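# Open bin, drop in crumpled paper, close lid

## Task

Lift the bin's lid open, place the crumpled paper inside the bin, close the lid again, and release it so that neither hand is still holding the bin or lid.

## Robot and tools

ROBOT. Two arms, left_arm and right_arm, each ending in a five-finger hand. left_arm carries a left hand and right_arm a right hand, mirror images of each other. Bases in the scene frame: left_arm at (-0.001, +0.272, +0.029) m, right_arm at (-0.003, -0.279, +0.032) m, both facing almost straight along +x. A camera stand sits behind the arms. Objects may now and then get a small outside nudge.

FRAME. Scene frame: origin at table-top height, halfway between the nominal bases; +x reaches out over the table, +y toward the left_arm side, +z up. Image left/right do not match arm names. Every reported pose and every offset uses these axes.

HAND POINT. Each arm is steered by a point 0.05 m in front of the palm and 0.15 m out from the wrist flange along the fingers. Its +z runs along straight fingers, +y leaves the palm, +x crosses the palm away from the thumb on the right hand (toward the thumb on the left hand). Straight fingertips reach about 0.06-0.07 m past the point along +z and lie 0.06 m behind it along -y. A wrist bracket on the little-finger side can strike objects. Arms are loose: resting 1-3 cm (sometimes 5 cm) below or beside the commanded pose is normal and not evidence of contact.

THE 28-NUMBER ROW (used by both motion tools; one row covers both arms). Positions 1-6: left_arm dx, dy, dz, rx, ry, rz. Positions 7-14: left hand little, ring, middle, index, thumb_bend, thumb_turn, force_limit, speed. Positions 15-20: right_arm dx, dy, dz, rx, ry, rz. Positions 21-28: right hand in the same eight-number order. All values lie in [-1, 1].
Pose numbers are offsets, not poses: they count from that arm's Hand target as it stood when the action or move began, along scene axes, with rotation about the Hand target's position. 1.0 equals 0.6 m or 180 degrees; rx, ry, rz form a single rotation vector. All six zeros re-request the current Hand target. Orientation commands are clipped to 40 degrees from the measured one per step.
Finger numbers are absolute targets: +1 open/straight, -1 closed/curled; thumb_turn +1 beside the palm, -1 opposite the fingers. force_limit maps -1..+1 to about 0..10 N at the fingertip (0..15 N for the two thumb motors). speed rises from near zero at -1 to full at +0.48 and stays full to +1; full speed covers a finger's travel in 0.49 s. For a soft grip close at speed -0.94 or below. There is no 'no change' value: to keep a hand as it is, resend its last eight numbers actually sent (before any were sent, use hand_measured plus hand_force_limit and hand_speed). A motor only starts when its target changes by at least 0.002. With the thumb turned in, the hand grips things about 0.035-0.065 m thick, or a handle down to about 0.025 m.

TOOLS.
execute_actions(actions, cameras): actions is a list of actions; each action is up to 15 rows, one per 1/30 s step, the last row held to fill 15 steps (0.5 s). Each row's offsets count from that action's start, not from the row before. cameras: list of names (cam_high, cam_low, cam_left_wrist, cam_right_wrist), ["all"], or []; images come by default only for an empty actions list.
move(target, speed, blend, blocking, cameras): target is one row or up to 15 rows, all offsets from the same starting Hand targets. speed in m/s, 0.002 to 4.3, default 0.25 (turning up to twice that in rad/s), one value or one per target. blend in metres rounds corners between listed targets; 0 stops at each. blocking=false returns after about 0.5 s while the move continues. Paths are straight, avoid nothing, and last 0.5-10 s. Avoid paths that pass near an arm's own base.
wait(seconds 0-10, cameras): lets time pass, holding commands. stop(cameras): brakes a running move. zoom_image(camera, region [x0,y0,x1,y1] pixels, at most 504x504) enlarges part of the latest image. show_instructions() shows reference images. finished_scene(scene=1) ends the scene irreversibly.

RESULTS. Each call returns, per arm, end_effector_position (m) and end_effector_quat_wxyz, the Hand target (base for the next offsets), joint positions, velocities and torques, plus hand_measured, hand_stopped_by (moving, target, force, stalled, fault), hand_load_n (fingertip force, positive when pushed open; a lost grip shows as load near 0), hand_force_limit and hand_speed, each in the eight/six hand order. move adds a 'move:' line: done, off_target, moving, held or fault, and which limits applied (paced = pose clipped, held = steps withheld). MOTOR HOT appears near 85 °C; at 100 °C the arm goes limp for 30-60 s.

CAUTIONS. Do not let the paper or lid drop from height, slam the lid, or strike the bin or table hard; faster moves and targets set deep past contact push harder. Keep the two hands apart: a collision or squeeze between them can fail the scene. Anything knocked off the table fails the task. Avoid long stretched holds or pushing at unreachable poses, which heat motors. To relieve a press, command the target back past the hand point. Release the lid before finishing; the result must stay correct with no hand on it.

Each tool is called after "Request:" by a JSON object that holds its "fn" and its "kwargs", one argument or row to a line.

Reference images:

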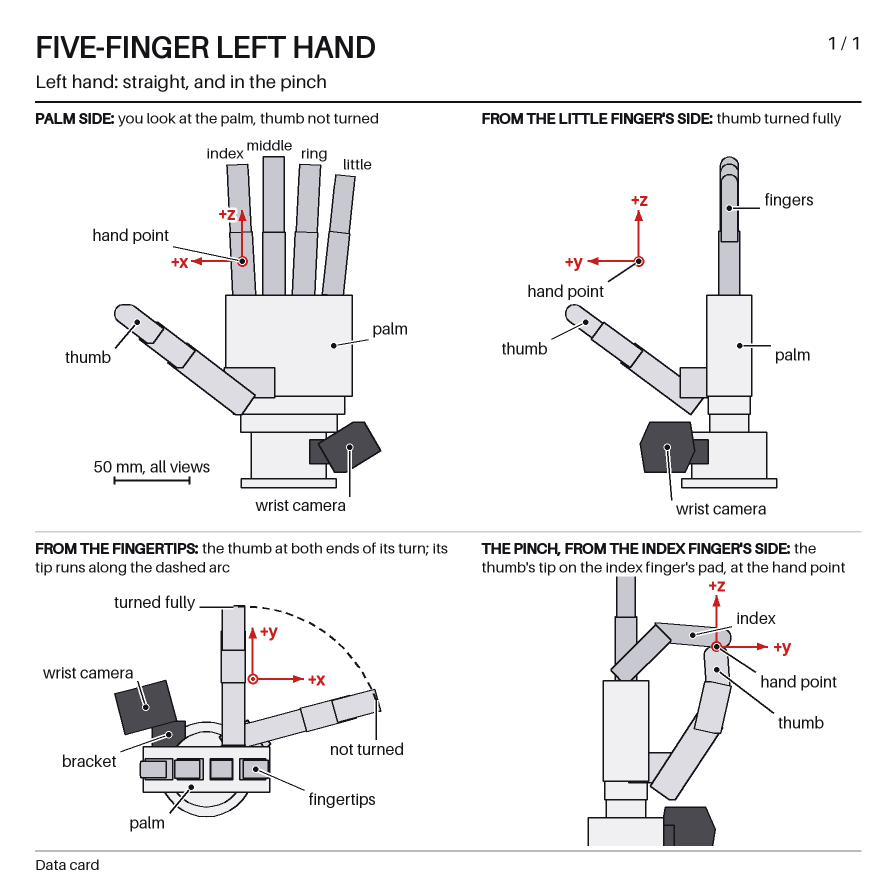

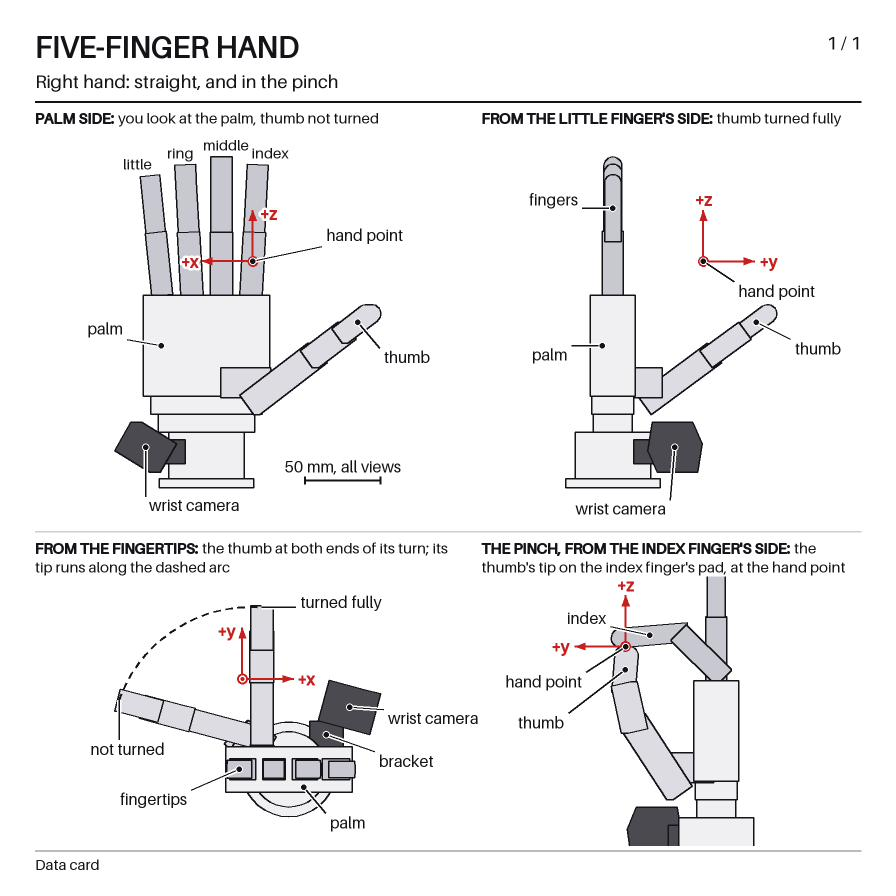

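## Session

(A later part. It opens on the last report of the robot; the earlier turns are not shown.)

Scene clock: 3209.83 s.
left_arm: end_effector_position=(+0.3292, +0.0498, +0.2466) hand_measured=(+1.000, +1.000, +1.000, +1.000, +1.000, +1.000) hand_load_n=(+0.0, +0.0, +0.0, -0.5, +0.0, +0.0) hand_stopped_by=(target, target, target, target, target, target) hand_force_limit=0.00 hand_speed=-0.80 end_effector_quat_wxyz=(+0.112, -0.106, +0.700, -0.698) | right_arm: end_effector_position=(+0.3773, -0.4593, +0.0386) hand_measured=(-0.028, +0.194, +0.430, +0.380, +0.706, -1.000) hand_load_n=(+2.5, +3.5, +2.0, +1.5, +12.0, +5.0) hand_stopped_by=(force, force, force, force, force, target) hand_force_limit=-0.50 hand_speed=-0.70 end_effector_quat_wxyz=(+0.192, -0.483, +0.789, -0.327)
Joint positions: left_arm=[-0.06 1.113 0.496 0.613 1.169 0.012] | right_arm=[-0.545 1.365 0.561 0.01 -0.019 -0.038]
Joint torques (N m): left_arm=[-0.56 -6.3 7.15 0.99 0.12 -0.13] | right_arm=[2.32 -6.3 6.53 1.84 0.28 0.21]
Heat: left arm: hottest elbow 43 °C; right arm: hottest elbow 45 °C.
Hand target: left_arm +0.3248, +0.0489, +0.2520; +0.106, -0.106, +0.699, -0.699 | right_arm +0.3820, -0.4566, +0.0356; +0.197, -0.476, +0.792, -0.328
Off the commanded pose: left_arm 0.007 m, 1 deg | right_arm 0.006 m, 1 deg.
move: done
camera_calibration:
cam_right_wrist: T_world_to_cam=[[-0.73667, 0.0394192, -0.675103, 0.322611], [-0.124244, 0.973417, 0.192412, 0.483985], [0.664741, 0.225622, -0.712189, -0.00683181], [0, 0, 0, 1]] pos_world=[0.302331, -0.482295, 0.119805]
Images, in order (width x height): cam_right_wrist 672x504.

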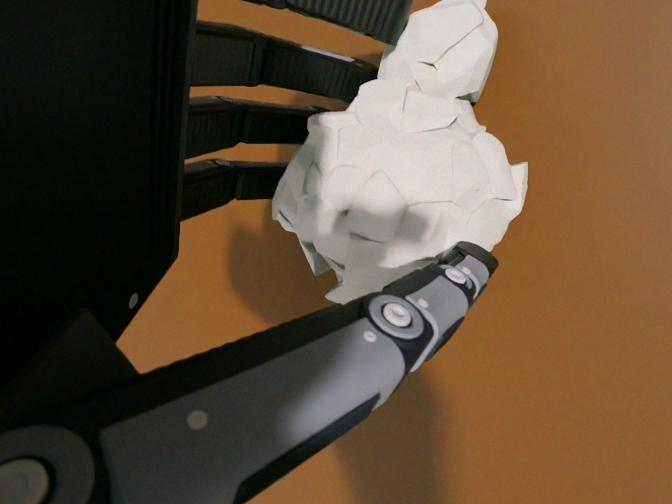

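Request:
{"fn": "move", "kwargs": {
  "target": [0,0,0,0,0,0,1,1,1,1,1,1,0,-0.8,-0.01,0.0,0.15,0,0,0,-0.1,0.0,0.2,0.3,0.7,-1,-0.5,-0.7],
  "speed": 0.08,
  "cameras": ["cam_high","cam_right_wrist","cam_low"]
}}

Request:
{"fn": "zoom_image", "kwargs": {
  "camera": "cam_low",
  "region": [100, 170, 340, 310]
}}

Scene clock: 3214.20 s.
left_arm: end_effector_position=(+0.3292, +0.0498, +0.2466) hand_measured=(+1.000, +1.000, +1.000, +1.000, +1.000, +1.000) hand_load_n=(+0.0, +0.0, +0.0, +0.0, +0.0, +0.0) hand_stopped_by=(target, target, target, target, target, target) hand_force_limit=0.00 hand_speed=-0.80 end_effector_quat_wxyz=(+0.112, -0.106, +0.700, -0.698) | right_arm: end_effector_position=(+0.3561, -0.4475, +0.0967) hand_measured=(-0.028, +0.194, +0.430, +0.380, +0.706, -1.000) hand_load_n=(+2.5, +3.5, +1.5, +1.0, +12.0, +5.0) hand_stopped_by=(force, force, force, force, force, target) hand_force_limit=-0.50 hand_speed=-0.70 end_effector_quat_wxyz=(+0.180, -0.487, +0.797, -0.308)
Joint positions: left_arm=[-0.06 1.113 0.496 0.613 1.169 0.012] | right_arm=[-0.545 1.175 0.62 -0.286 -0.017 -0.038]
Joint torques (N m): left_arm=[-0.62 -6.3 7.13 1.01 0.12 -0.13] | right_arm=[1.61 -6.83 12.9 0.59 -0.03 0.14]
Heat: left arm: hottest elbow 44 °C; right arm: hottest elbow 45 °C.
Hand target: left_arm +0.3248, +0.0489, +0.2520; +0.106, -0.106, +0.699, -0.699 | right_arm +0.3760, -0.4566, +0.1256; +0.197, -0.476, +0.792, -0.328
Off the commanded pose: left_arm 0.007 m, 1 deg | right_arm 0.036 m, 3 deg.
move: off_target (right_arm)
camera_calibration:
cam_right_wrist: T_world_to_cam=[[-0.76418, 0.0551385, -0.642642, 0.359443], [-0.114567, 0.968893, 0.219366, 0.450676], [0.634746, 0.241261, -0.734092, 0.0657108], [0, 0, 0, 1]] pos_world=[0.284602, -0.472329, 0.180368]
Images, in order (width x height): cam_high 672x504, cam_low 672x504, cam_right_wrist 672x504.

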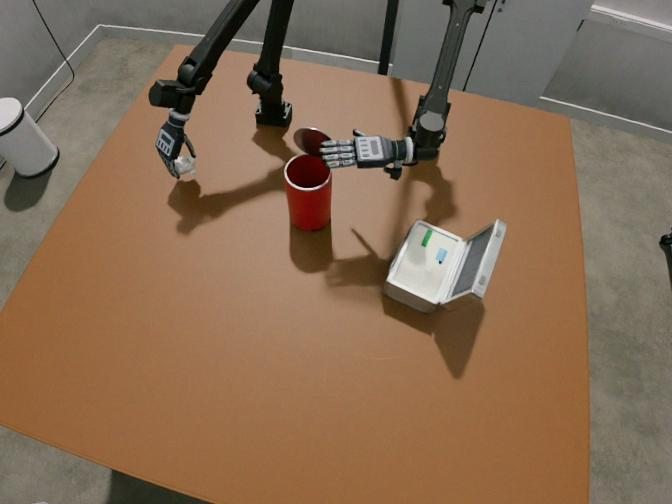

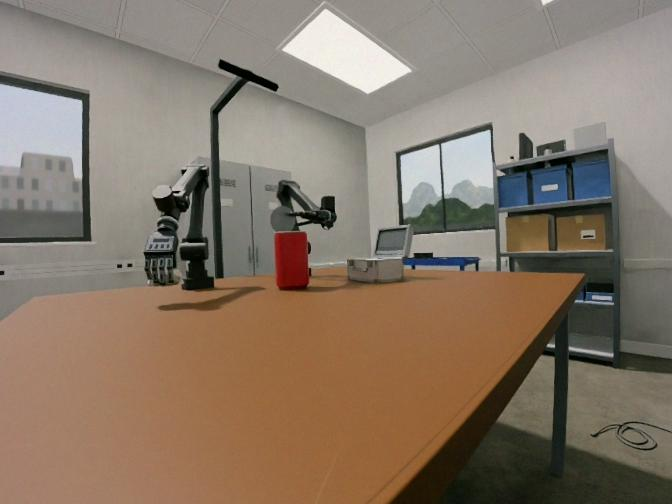

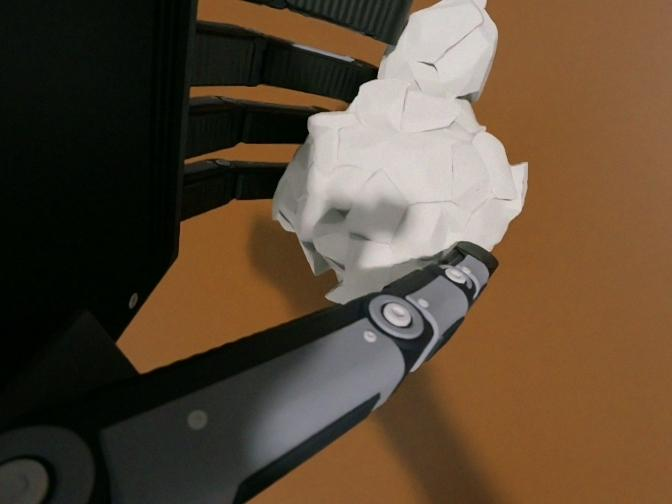

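Scaled by 2.100 from the camera's 672x504 image, which has a finer 960x720 frame.

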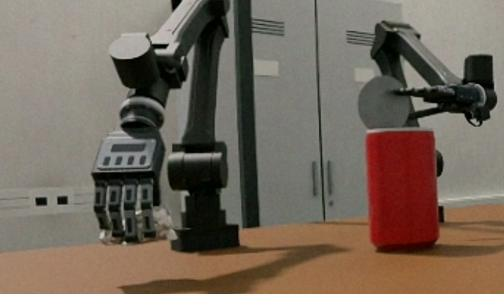

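Request:
{"fn": "zoom_image", "kwargs": {
  "camera": "cam_high",
  "region": [270, 110, 370, 210]
}}

Request:
{"fn": "zoom_image", "kwargs": {
  "camera": "cam_low",
  "region": [240, 190, 360, 290]
}}

Scaled by 5.040 from the camera's 672x504 image, which has a finer 960x720 frame.

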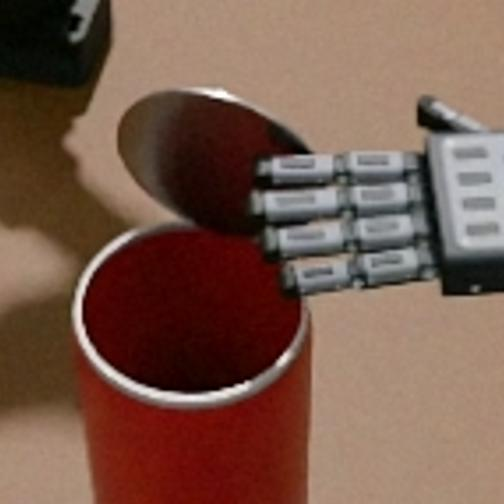

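Scaled by 4.200 from the camera's 672x504 image, which has a finer 960x720 frame.

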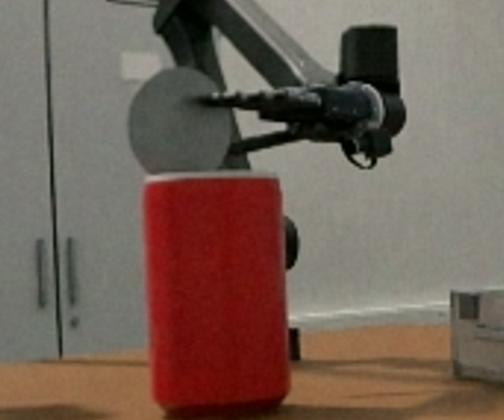

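Request:
{"fn": "zoom_image", "kwargs": {
  "camera": "cam_high",
  "region": [284, 118, 344, 166]
}}

Request:
{"fn": "zoom_image", "kwargs": {
  "camera": "cam_low",
  "region": [262, 196, 322, 244]
}}

Scaled by 8.400 from the camera's 672x504 image, which has a finer 960x720 frame.

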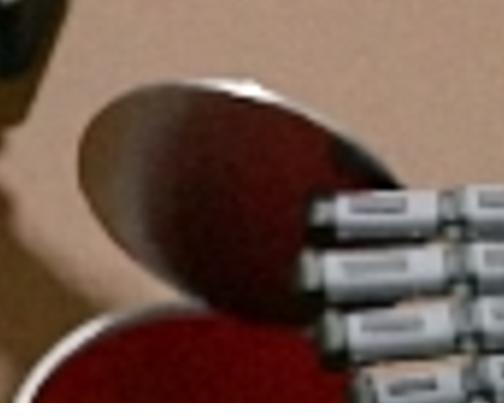

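Scaled by 8.400 from the camera's 672x504 image, which has a finer 960x720 frame.

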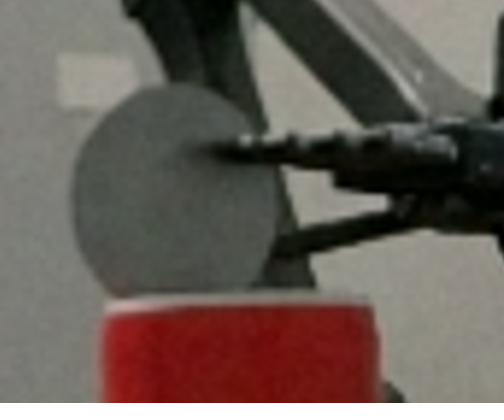

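Request:
{"fn": "move", "kwargs": {
  "target": [0.02,0,0,0,0,0,1,1,1,1,1,1,0,-0.8,0,0.0,0.12,0,0,0,-0.1,0.0,0.2,0.3,0.7,-1,-0.5,-0.7],
  "speed": 0.06,
  "cameras": ["cam_high","cam_low"]
}}

Request:
{"fn": "zoom_image", "kwargs": {
  "camera": "cam_high",
  "region": [284, 118, 344, 166]
}}

Request:
{"fn": "zoom_image", "kwargs": {
  "camera": "cam_low",
  "region": [262, 196, 322, 244]
}}

Scene clock: 3277.23 s.
left_arm: end_effector_position=(+0.3294, +0.0495, +0.2421) hand_measured=(+1.000, +1.000, +1.000, +1.000, +1.000, +1.000) hand_load_n=(+0.0, +0.0, +0.0, +0.0, +0.0, +0.0) hand_stopped_by=(target, target, target, target, target, target) hand_force_limit=0.00 hand_speed=-0.80 end_effector_quat_wxyz=(+0.106, -0.110, +0.701, -0.697) | right_arm: end_effector_position=(+0.3587, -0.4490, +0.1633) hand_measured=(-0.028, +0.194, +0.430, +0.380, +0.706, -1.000) hand_load_n=(+2.5, +3.5, +2.0, +1.5, +12.0, +5.0) hand_stopped_by=(force, force, force, force, force, target) hand_force_limit=-0.50 hand_speed=-0.70 end_effector_quat_wxyz=(+0.179, -0.488, +0.798, -0.305)
Joint positions: left_arm=[-0.06 1.127 0.496 0.613 1.174 0.012] | right_arm=[-0.545 1.091 0.756 -0.514 -0.017 -0.038]
Joint torques (N m): left_arm=[-0.32 -4.48 9.25 1.48 0.13 -0.12] | right_arm=[1.73 -6.83 14.19 0.58 -0.01 0.14]
Heat: left arm: hottest elbow 44 °C; right arm: hottest elbow 51 °C.
Hand target: left_arm +0.3368, +0.0489, +0.2520; +0.106, -0.106, +0.699, -0.699 | right_arm +0.3760, -0.4566, +0.1976; +0.197, -0.476, +0.792, -0.328
Off the commanded pose: left_arm 0.012 m, 1 deg | right_arm 0.039 m, 4 deg.
move: off_target (left_arm, right_arm)
Images, in order (width x height): cam_high 672x504, cam_low 672x504.

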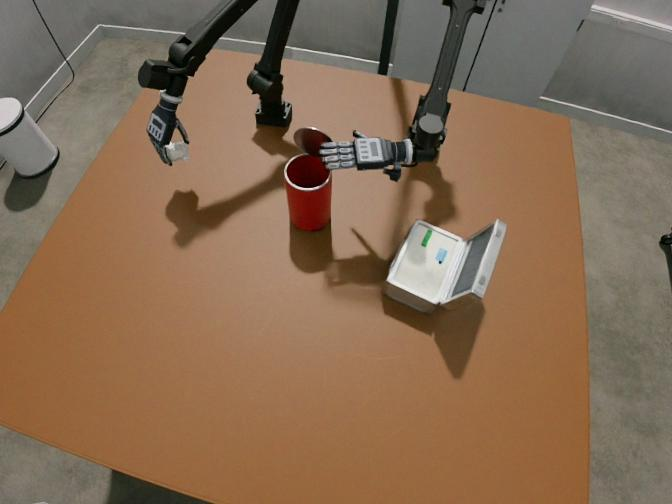

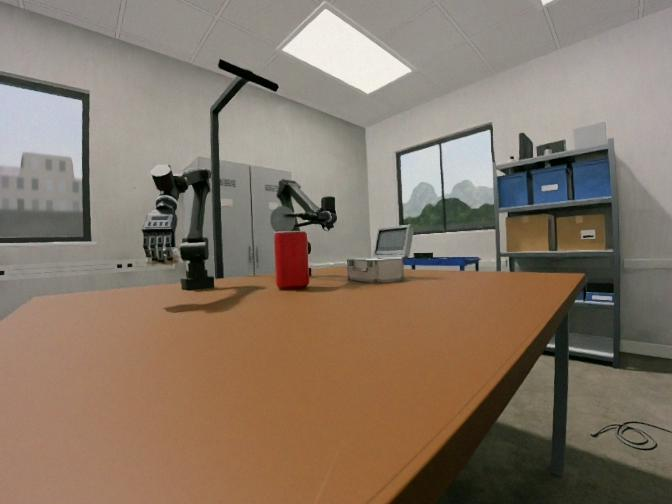

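Scaled by 8.400 from the camera's 672x504 image, which has a finer 960x720 frame.

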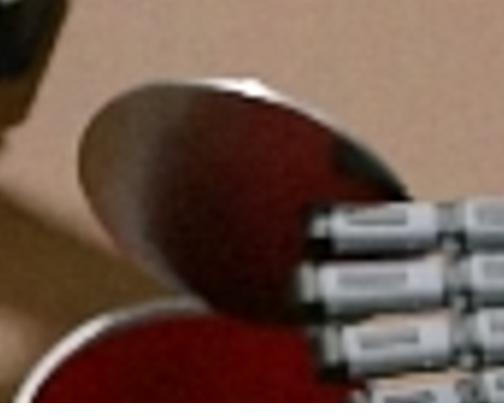

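Scaled by 8.400 from the camera's 672x504 image, which has a finer 960x720 frame.

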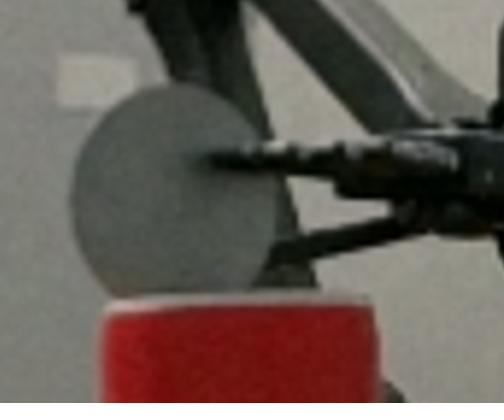

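Request:
{"fn": "move", "kwargs": {
  "target": [0.02,0,0.005,0,0,0,1,1,1,1,1,1,0,-0.8,0,0.0,0.12,0,0,0,-0.1,0.0,0.2,0.3,0.7,-1,-0.5,-0.7],
  "speed": 0.1,
  "cameras": ["cam_high","cam_low"]
}}

Request:
{"fn": "zoom_image", "kwargs": {
  "camera": "cam_high",
  "region": [284, 118, 344, 166]
}}

Request:
{"fn": "zoom_image", "kwargs": {
  "camera": "cam_low",
  "region": [262, 196, 322, 244]
}}

Scene clock: 3281.10 s.
left_arm: end_effector_position=(+0.3352, +0.0488, +0.2384) hand_measured=(+1.000, +1.000, +1.000, +1.000, +1.000, +1.000) hand_load_n=(+0.0, +0.0, +0.0, +0.0, +0.0, -0.5) hand_stopped_by=(target, target, target, target, target, target) hand_force_limit=0.00 hand_speed=-0.80 end_effector_quat_wxyz=(+0.100, -0.114, +0.702, -0.695) | right_arm: end_effector_position=(+0.3634, -0.4517, +0.2338) hand_measured=(-0.028, +0.194, +0.430, +0.380, +0.706, -1.000) hand_load_n=(+2.5, +3.5, +1.5, +1.5, +12.0, +5.0) hand_stopped_by=(force, force, force, force, force, target) hand_force_limit=-0.50 hand_speed=-0.70 end_effector_quat_wxyz=(+0.179, -0.488, +0.798, -0.305)
Joint positions: left_arm=[-0.06 1.156 0.51 0.613 1.177 0.012] | right_arm=[-0.545 1.057 0.923 -0.715 -0.017 -0.038]
Joint torques (N m): left_arm=[-0.03 -4.78 10.59 1.48 0.14 -0.12] | right_arm=[1.61 -6.71 14.64 0.57 -0.01 0.14]
Heat: left arm: hottest elbow 44 °C; right arm: hottest elbow 50 °C.
Hand target: left_arm +0.3488, +0.0489, +0.2550; +0.106, -0.106, +0.699, -0.699 | right_arm +0.3760, -0.4566, +0.2696; +0.197, -0.476, +0.792, -0.328
Off the commanded pose: left_arm 0.021 m, 1 deg | right_arm 0.038 m, 4 deg.
move: off_target (left_arm, right_arm)
Images, in order (width x height): cam_high 672x504, cam_low 672x504.

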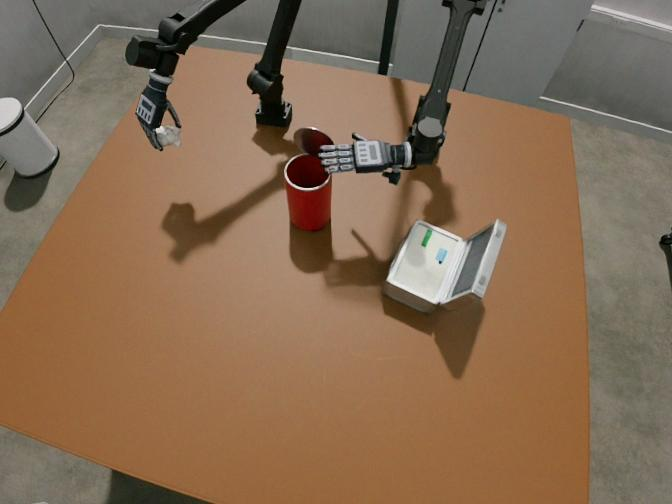

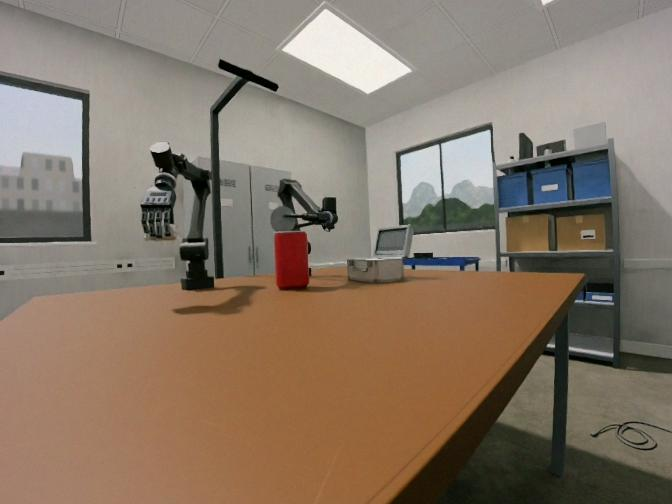

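Scaled by 8.400 from the camera's 672x504 image, which has a finer 960x720 frame.

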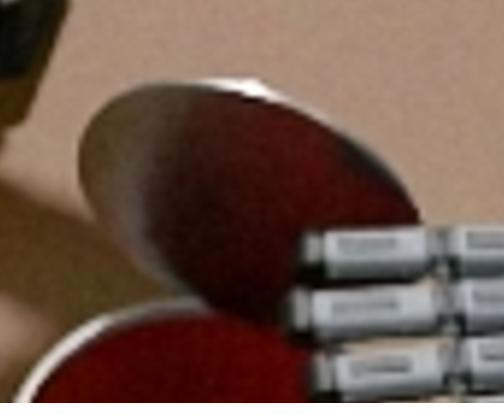

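Scaled by 8.400 from the camera's 672x504 image, which has a finer 960x720 frame.

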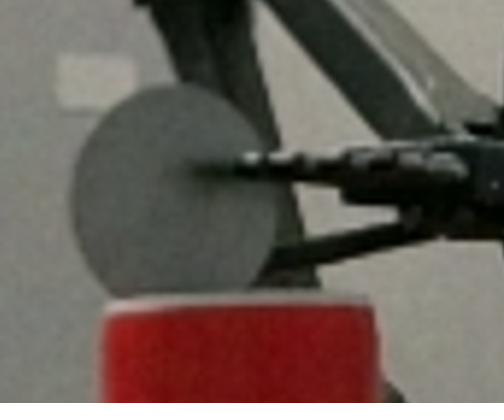

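Request:
{"fn": "move", "kwargs": {
  "target": [
    [0,0.2,0.0,0,0,0,1,1,1,1,1,1,0,-0.8,0.0,0.2,0.22,0.06,0.036,0.19,-0.1,0.0,0.2,0.3,0.7,-1,-0.5,-0.7],
    [0,0.2,0.0,0,0,0,1,1,1,1,1,1,0,-0.8,0.01,0.4,0.25,0.199,0.12,0.632,-0.1,0.0,0.2,0.3,0.7,-1,-0.5,-0.7]
  ],
  "speed": [0.15,0.3],
  "blend": [0.03,0],
  "cameras": ["cam_high","cam_right_wrist","cam_low"]
}}

Scene clock: 3323.20 s.
left_arm: end_effector_position=(+0.3364, +0.1640, +0.2416) hand_measured=(+1.000, +1.000, +1.000, +1.000, +1.000, +1.000) hand_load_n=(+0.0, +0.0, +0.0, +0.0, +0.0, -0.5) hand_stopped_by=(target, target, target, target, target, target) hand_force_limit=0.00 hand_speed=-0.80 end_effector_quat_wxyz=(+0.098, -0.117, +0.698, -0.700) | right_arm: end_effector_position=(+0.3767, -0.2154, +0.3985) hand_measured=(-0.028, +0.194, +0.430, +0.380, +0.706, -1.000) hand_load_n=(+2.5, +3.5, +1.5, +1.0, +12.0, +5.5) hand_stopped_by=(force, force, force, force, force, target) hand_force_limit=-0.50 hand_speed=-0.70 end_effector_quat_wxyz=(-0.414, +0.868, -0.272, -0.017)
Joint positions: left_arm=[0.307 1.191 0.539 0.613 1.542 0.012] | right_arm=[-0.18 1.391 1.62 -1.674 -0.849 -1.061]
Joint torques (N m): left_arm=[-0.09 -4.89 10.25 1.36 0.15 -0.09] | right_arm=[2.14 -9.99 13.01 -0.25 -0.58 -0.18]
Heat: left arm: hottest elbow 44 °C; right arm: hottest elbow 50 °C.
Hand target: left_arm +0.3488, +0.1689, +0.2550; +0.106, -0.106, +0.699, -0.699 | right_arm +0.3820, -0.2166, +0.4196; -0.365, +0.881, -0.114, -0.278
Off the commanded pose: left_arm 0.019 m, 2 deg | right_arm 0.022 m, 36 deg.
joint sent to its limit (right arm) — joint 4 (wrist pitch), lower limit. The joint targets are off in position and orientation.
move: off_target (left_arm, right_arm)
camera_calibration:
cam_right_wrist: T_world_to_cam=[[-0.210301, -0.61202, -0.762368, 0.251701], [-0.914532, -0.152472, 0.374678, 0.159909], [-0.345551, 0.776005, -0.527647, 0.620402], [0, 0, 0, 1]] pos_world=[0.413555, -0.303007, 0.459328]
Images, in order (width x height): cam_high 672x504, cam_low 672x504, cam_right_wrist 672x504.

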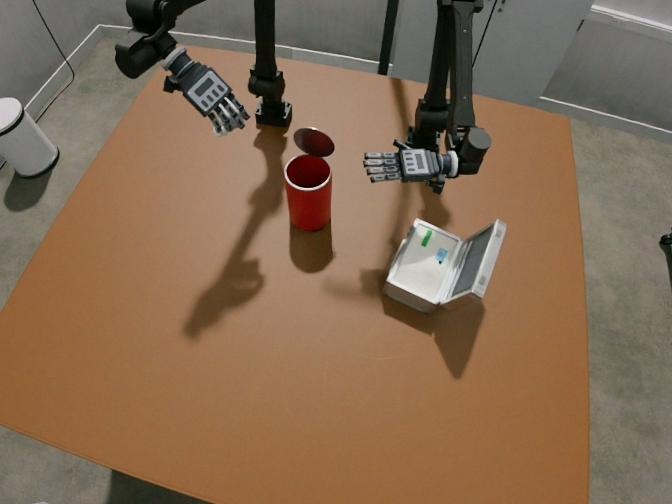

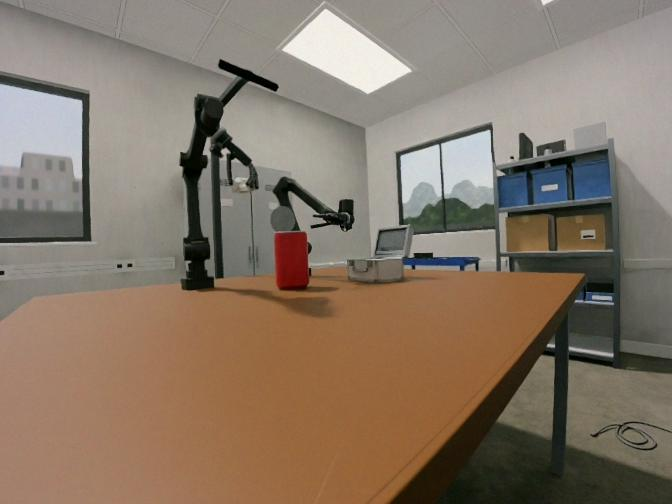

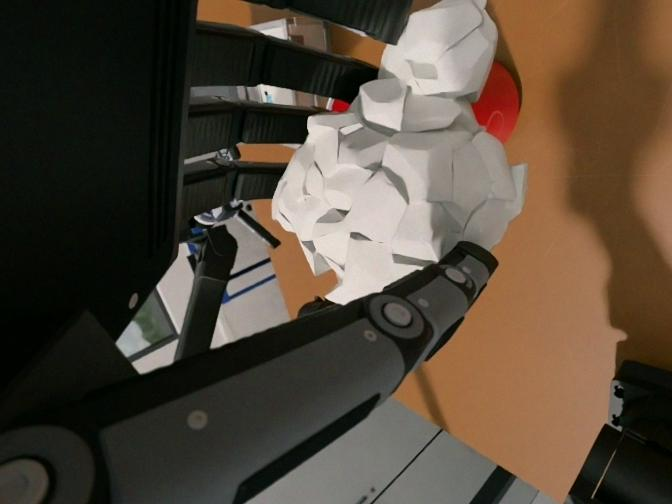

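Request:
{"fn": "execute_actions", "kwargs": {
  "actions": []
}}

Scene clock: 3344.13 s.
left_arm: end_effector_position=(+0.3364, +0.1640, +0.2416) hand_measured=(+1.000, +1.000, +1.000, +1.000, +1.000, +1.000) hand_load_n=(+0.0, +0.0, +0.0, +0.0, +0.0, +0.0) hand_stopped_by=(target, target, target, target, target, target) hand_force_limit=0.00 hand_speed=-0.80 end_effector_quat_wxyz=(+0.098, -0.117, +0.698, -0.700) | right_arm: end_effector_position=(+0.3767, -0.2154, +0.3985) hand_measured=(-0.028, +0.194, +0.430, +0.380, +0.706, -1.000) hand_load_n=(+2.5, +3.5, +2.0, +1.5, +12.0, +5.0) hand_stopped_by=(force, force, force, force, force, target) hand_force_limit=-0.50 hand_speed=-0.70 end_effector_quat_wxyz=(-0.414, +0.868, -0.272, -0.017)
Joint positions: left_arm=[0.307 1.191 0.539 0.613 1.542 0.012] | right_arm=[-0.18 1.391 1.62 -1.674 -0.849 -1.061]
Joint velocities: within noise
Joint torques (N m): left_arm=[-0.09 -4.89 10.24 1.35 0.15 -0.09] | right_arm=[2.14 -10.17 13.01 -0.25 -0.58 -0.18]
Motor temperatures (°C): left_arm=[31 34 44 29 31 29] | right_arm=[28 36 49 31 34 29]
Heat: left arm: hottest elbow 44 °C; right arm: hottest elbow 49 °C.
Hand target: left_arm +0.3488, +0.1689, +0.2550; +0.106, -0.106, +0.699, -0.699 | right_arm +0.3820, -0.2166, +0.4196; -0.365, +0.881, -0.114, -0.278
Off the commanded pose: left_arm 0.019 m, 2 deg | right_arm 0.022 m, 36 deg.
camera_calibration:
cam_left_wrist: T_world_to_cam=[[-0.141872, -0.0765291, 0.986922, -0.183091], [-0.962903, 0.241864, -0.119665, 0.312906], [-0.229543, -0.967288, -0.108004, 0.375672], [0, 0, 0, 1]] pos_world=[0.361555, 0.27369, 0.258714]
cam_right_wrist: T_world_to_cam=[[-0.210301, -0.61202, -0.762368, 0.251701], [-0.914532, -0.152472, 0.374678, 0.159909], [-0.345551, 0.776005, -0.527647, 0.620402], [0, 0, 0, 1]] pos_world=[0.413555, -0.303007, 0.459328]

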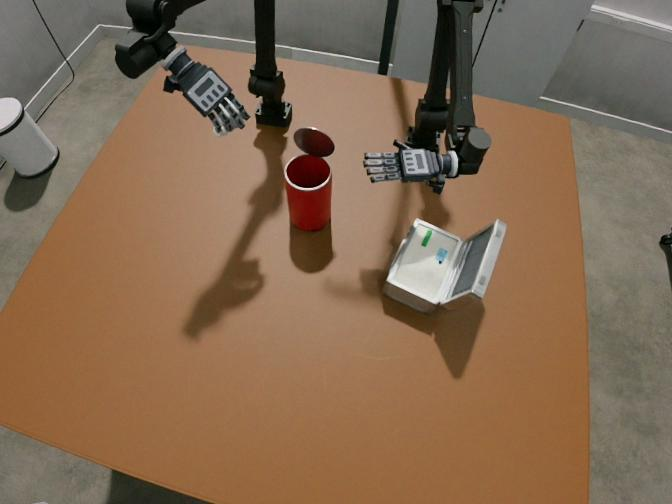

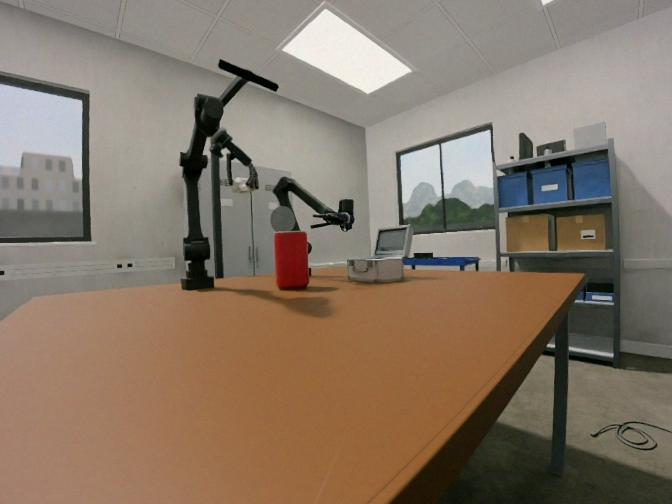

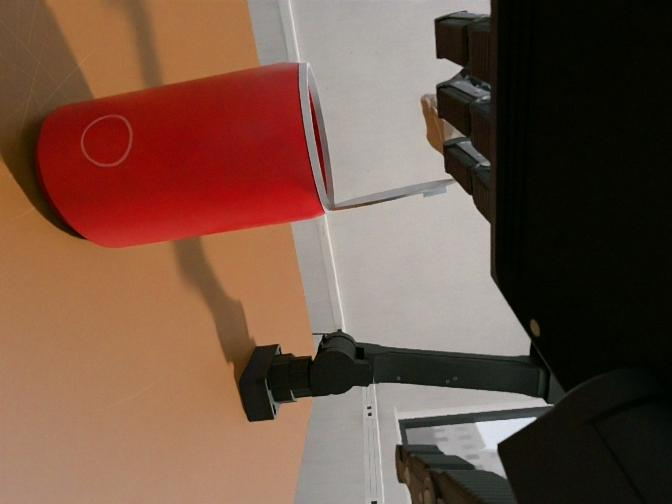

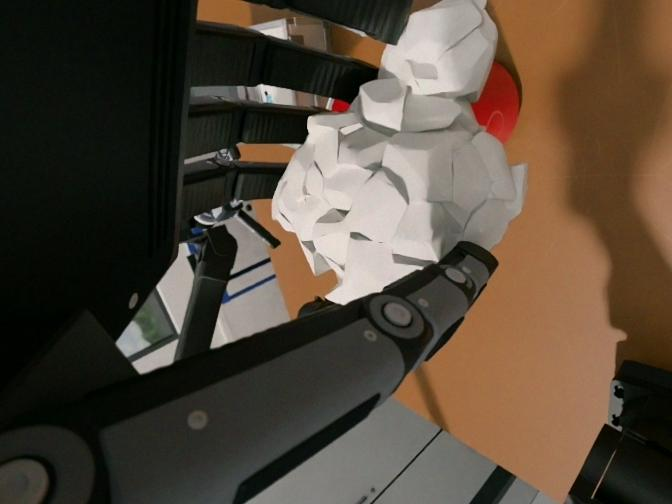

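Request:
{"fn": "move", "kwargs": {
  "target": [0,0.083,0,0,0,0,1,1,1,1,1,1,0,-0.8, 0,0.20,0,-0.0077,-0.0383,-0.124,-0.1,0.0,0.2,0.3,0.7,-1,-0.5,-0.7],
  "speed": 0.1,
  "cameras": ["cam_high","cam_low","cam_right_wrist"]
}}

Scene clock: 3379.57 s.
left_arm: end_effector_position=(+0.3448, +0.2132, +0.2412) hand_measured=(+1.000, +1.000, +1.000, +1.000, +1.000, +1.000) hand_load_n=(+0.0, +0.0, +0.0, +0.0, +0.0, +0.0) hand_stopped_by=(target, target, target, target, target, target) hand_force_limit=0.00 hand_speed=-0.80 end_effector_quat_wxyz=(+0.138, -0.159, +0.689, -0.693) | right_arm: end_effector_position=(+0.3729, -0.0992, +0.4017) hand_measured=(-0.028, +0.194, +0.430, +0.380, +0.706, -1.000) hand_load_n=(+2.5, +3.5, +1.5, +1.5, +12.0, +5.0) hand_stopped_by=(force, force, force, force, force, target) hand_force_limit=-0.50 hand_speed=-0.70 end_effector_quat_wxyz=(-0.405, +0.862, -0.268, -0.142)
Joint positions: left_arm=[0.453 1.198 0.542 0.613 1.568 0.012] | right_arm=[0.087 1.5 1.7 -1.674 -0.884 -0.808]
Joint torques (N m): left_arm=[0.03 -6.71 8.75 1.32 0.15 -0.12] | right_arm=[1.96 -10.34 13.52 -0.28 -0.81 0.25]
Heat: left arm: hottest elbow 45 °C; right arm: hottest elbow 49 °C.
Hand target: left_arm +0.3488, +0.2187, +0.2550; +0.106, -0.106, +0.699, -0.699 | right_arm +0.3820, -0.0966, +0.4196; -0.407, +0.862, -0.264, -0.148
Off the commanded pose: left_arm 0.015 m, 7 deg | right_arm 0.020 m, 1 deg.
joint sent to its limit (left arm) — joint 5 (wrist yaw), upper limit. The joint targets are off in position and orientation.
joint sent to its limit (right arm) — joint 4 (wrist pitch), lower limit. The joint targets are off in position, not in orientation.
move: off_target (left_arm, right_arm)
camera_calibration:
cam_right_wrist: T_world_to_cam=[[-0.312105, -0.596796, -0.739205, 0.354664], [-0.789097, -0.270457, 0.551524, 0.0434278], [-0.529071, 0.755438, -0.386519, 0.540343], [0, 0, 0, 1]] pos_world=[0.430841, -0.184788, 0.447071]
Images, in order (width x height): cam_high 672x504, cam_low 672x504, cam_right_wrist 672x504.

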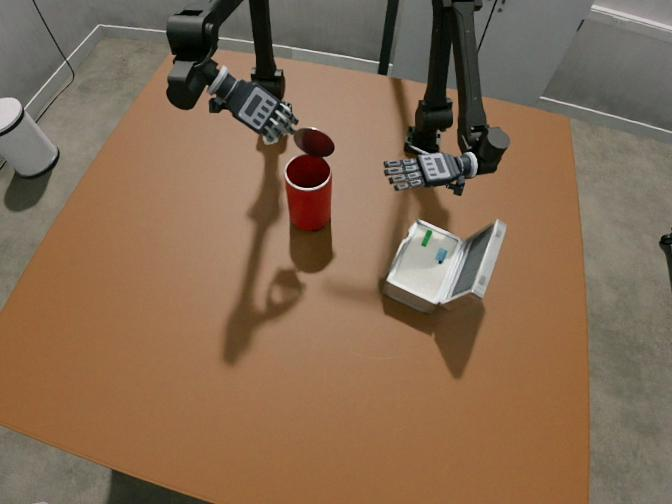

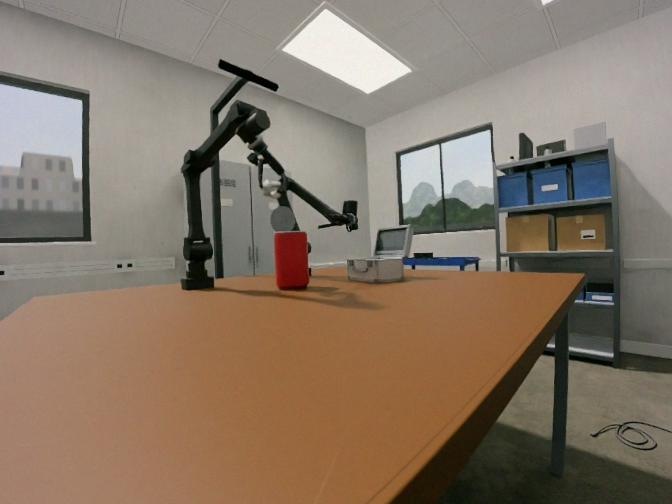

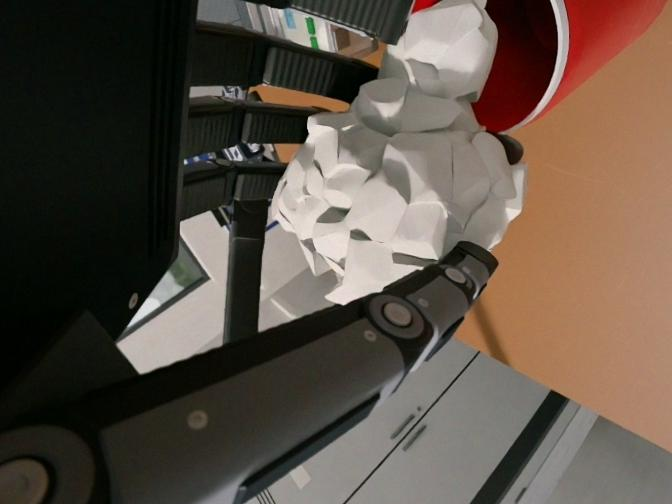

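Request:
{"fn": "move", "kwargs": {
  "target": [0,0,0,0,0,0,1,1,1,1,1,1,0,-0.8, 0,0.13,0,0,0,0,-0.1,0.0,0.2,0.3,0.7,-1,-0.5,-0.7],
  "speed": 0.08,
  "cameras": ["cam_high","cam_low","cam_right_wrist"]
}}

Request:
{"fn": "zoom_image", "kwargs": {
  "camera": "cam_high",
  "region": [250, 90, 370, 210]
}}

Request:
{"fn": "zoom_image", "kwargs": {
  "camera": "cam_low",
  "region": [230, 150, 350, 270]
}}

Scene clock: 3384.07 s.
left_arm: end_effector_position=(+0.3448, +0.2132, +0.2412) hand_measured=(+1.000, +1.000, +1.000, +1.000, +1.000, +1.000) hand_load_n=(-0.5, +0.0, +0.0, +0.0, +0.0, -0.5) hand_stopped_by=(target, target, target, target, target, target) hand_force_limit=0.00 hand_speed=-0.80 end_effector_quat_wxyz=(+0.138, -0.159, +0.689, -0.693) | right_arm: end_effector_position=(+0.3656, -0.0241, +0.4039) hand_measured=(-0.028, +0.194, +0.430, +0.380, +0.706, -1.000) hand_load_n=(+2.5, +3.5, +2.0, +1.5, +12.0, +5.0) hand_stopped_by=(force, force, force, force, force, target) hand_force_limit=-0.50 hand_speed=-0.70 end_effector_quat_wxyz=(-0.394, +0.863, -0.267, -0.168)
Joint positions: left_arm=[0.453 1.198 0.542 0.613 1.568 0.012] | right_arm=[0.254 1.526 1.724 -1.556 -0.865 -0.592]
Joint torques (N m): left_arm=[0.03 -6.71 8.75 1.32 0.15 -0.12] | right_arm=[1.96 -10.75 13.78 0.91 -0.31 0.26]
Heat: left arm: hottest elbow 45 °C; right arm: hottest elbow 49 °C.
Hand target: left_arm +0.3488, +0.2187, +0.2550; +0.106, -0.106, +0.699, -0.699 | right_arm +0.3820, -0.0186, +0.4196; -0.407, +0.862, -0.264, -0.148
Off the commanded pose: left_arm 0.015 m, 7 deg | right_arm 0.023 m, 3 deg.
joint sent to its limit (left arm) — joint 5 (wrist yaw), upper limit. The joint targets are off in position and orientation.
move: off_target (left_arm, right_arm)
camera_calibration:
cam_right_wrist: T_world_to_cam=[[-0.331365, -0.610441, -0.719416, 0.3975], [-0.753332, -0.287898, 0.591274, 0.0272628], [-0.568056, 0.737887, -0.364465, 0.485472], [0, 0, 0, 1]] pos_world=[0.428031, -0.107724, 0.446786]
Images, in order (width x height): cam_high 672x504, cam_low 672x504, cam_right_wrist 672x504.

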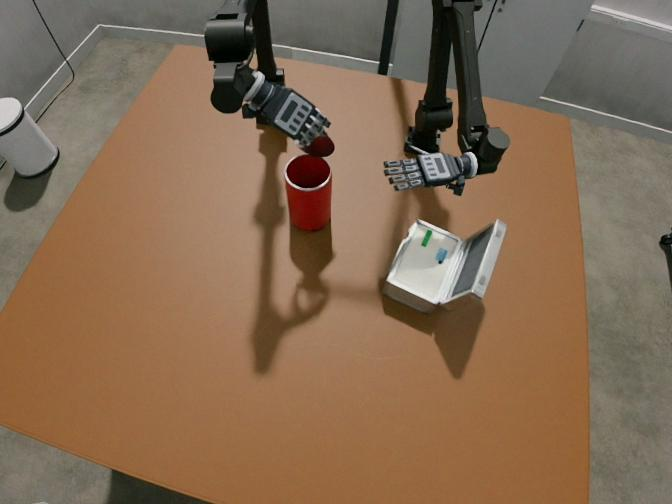

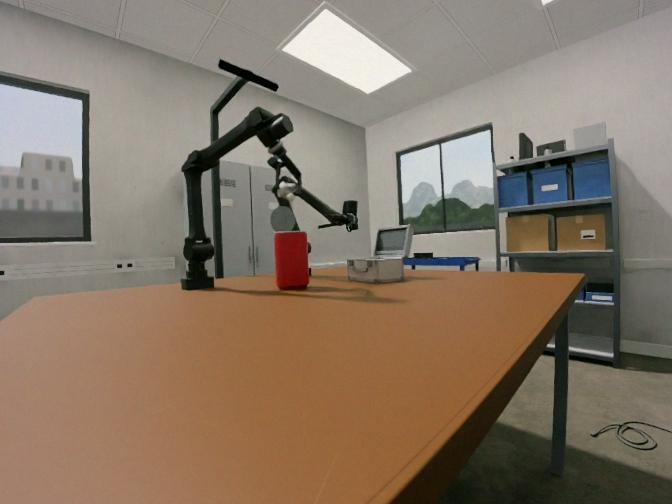

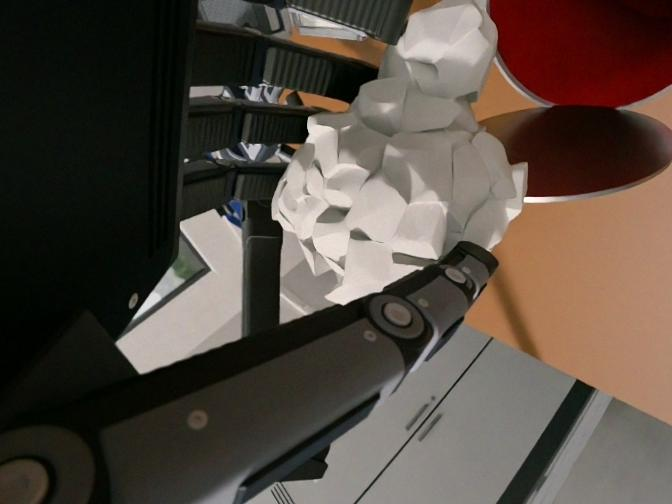

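Scaled by 4.200 from the camera's 672x504 image, which has a finer 960x720 frame.

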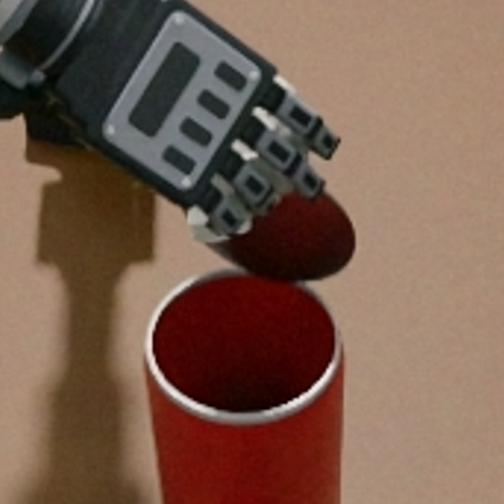

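Scaled by 4.200 from the camera's 672x504 image, which has a finer 960x720 frame.

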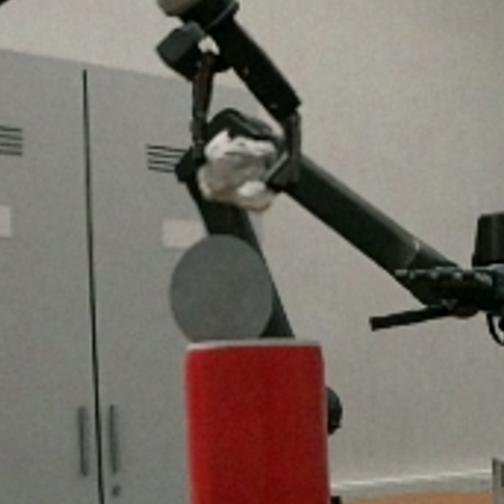

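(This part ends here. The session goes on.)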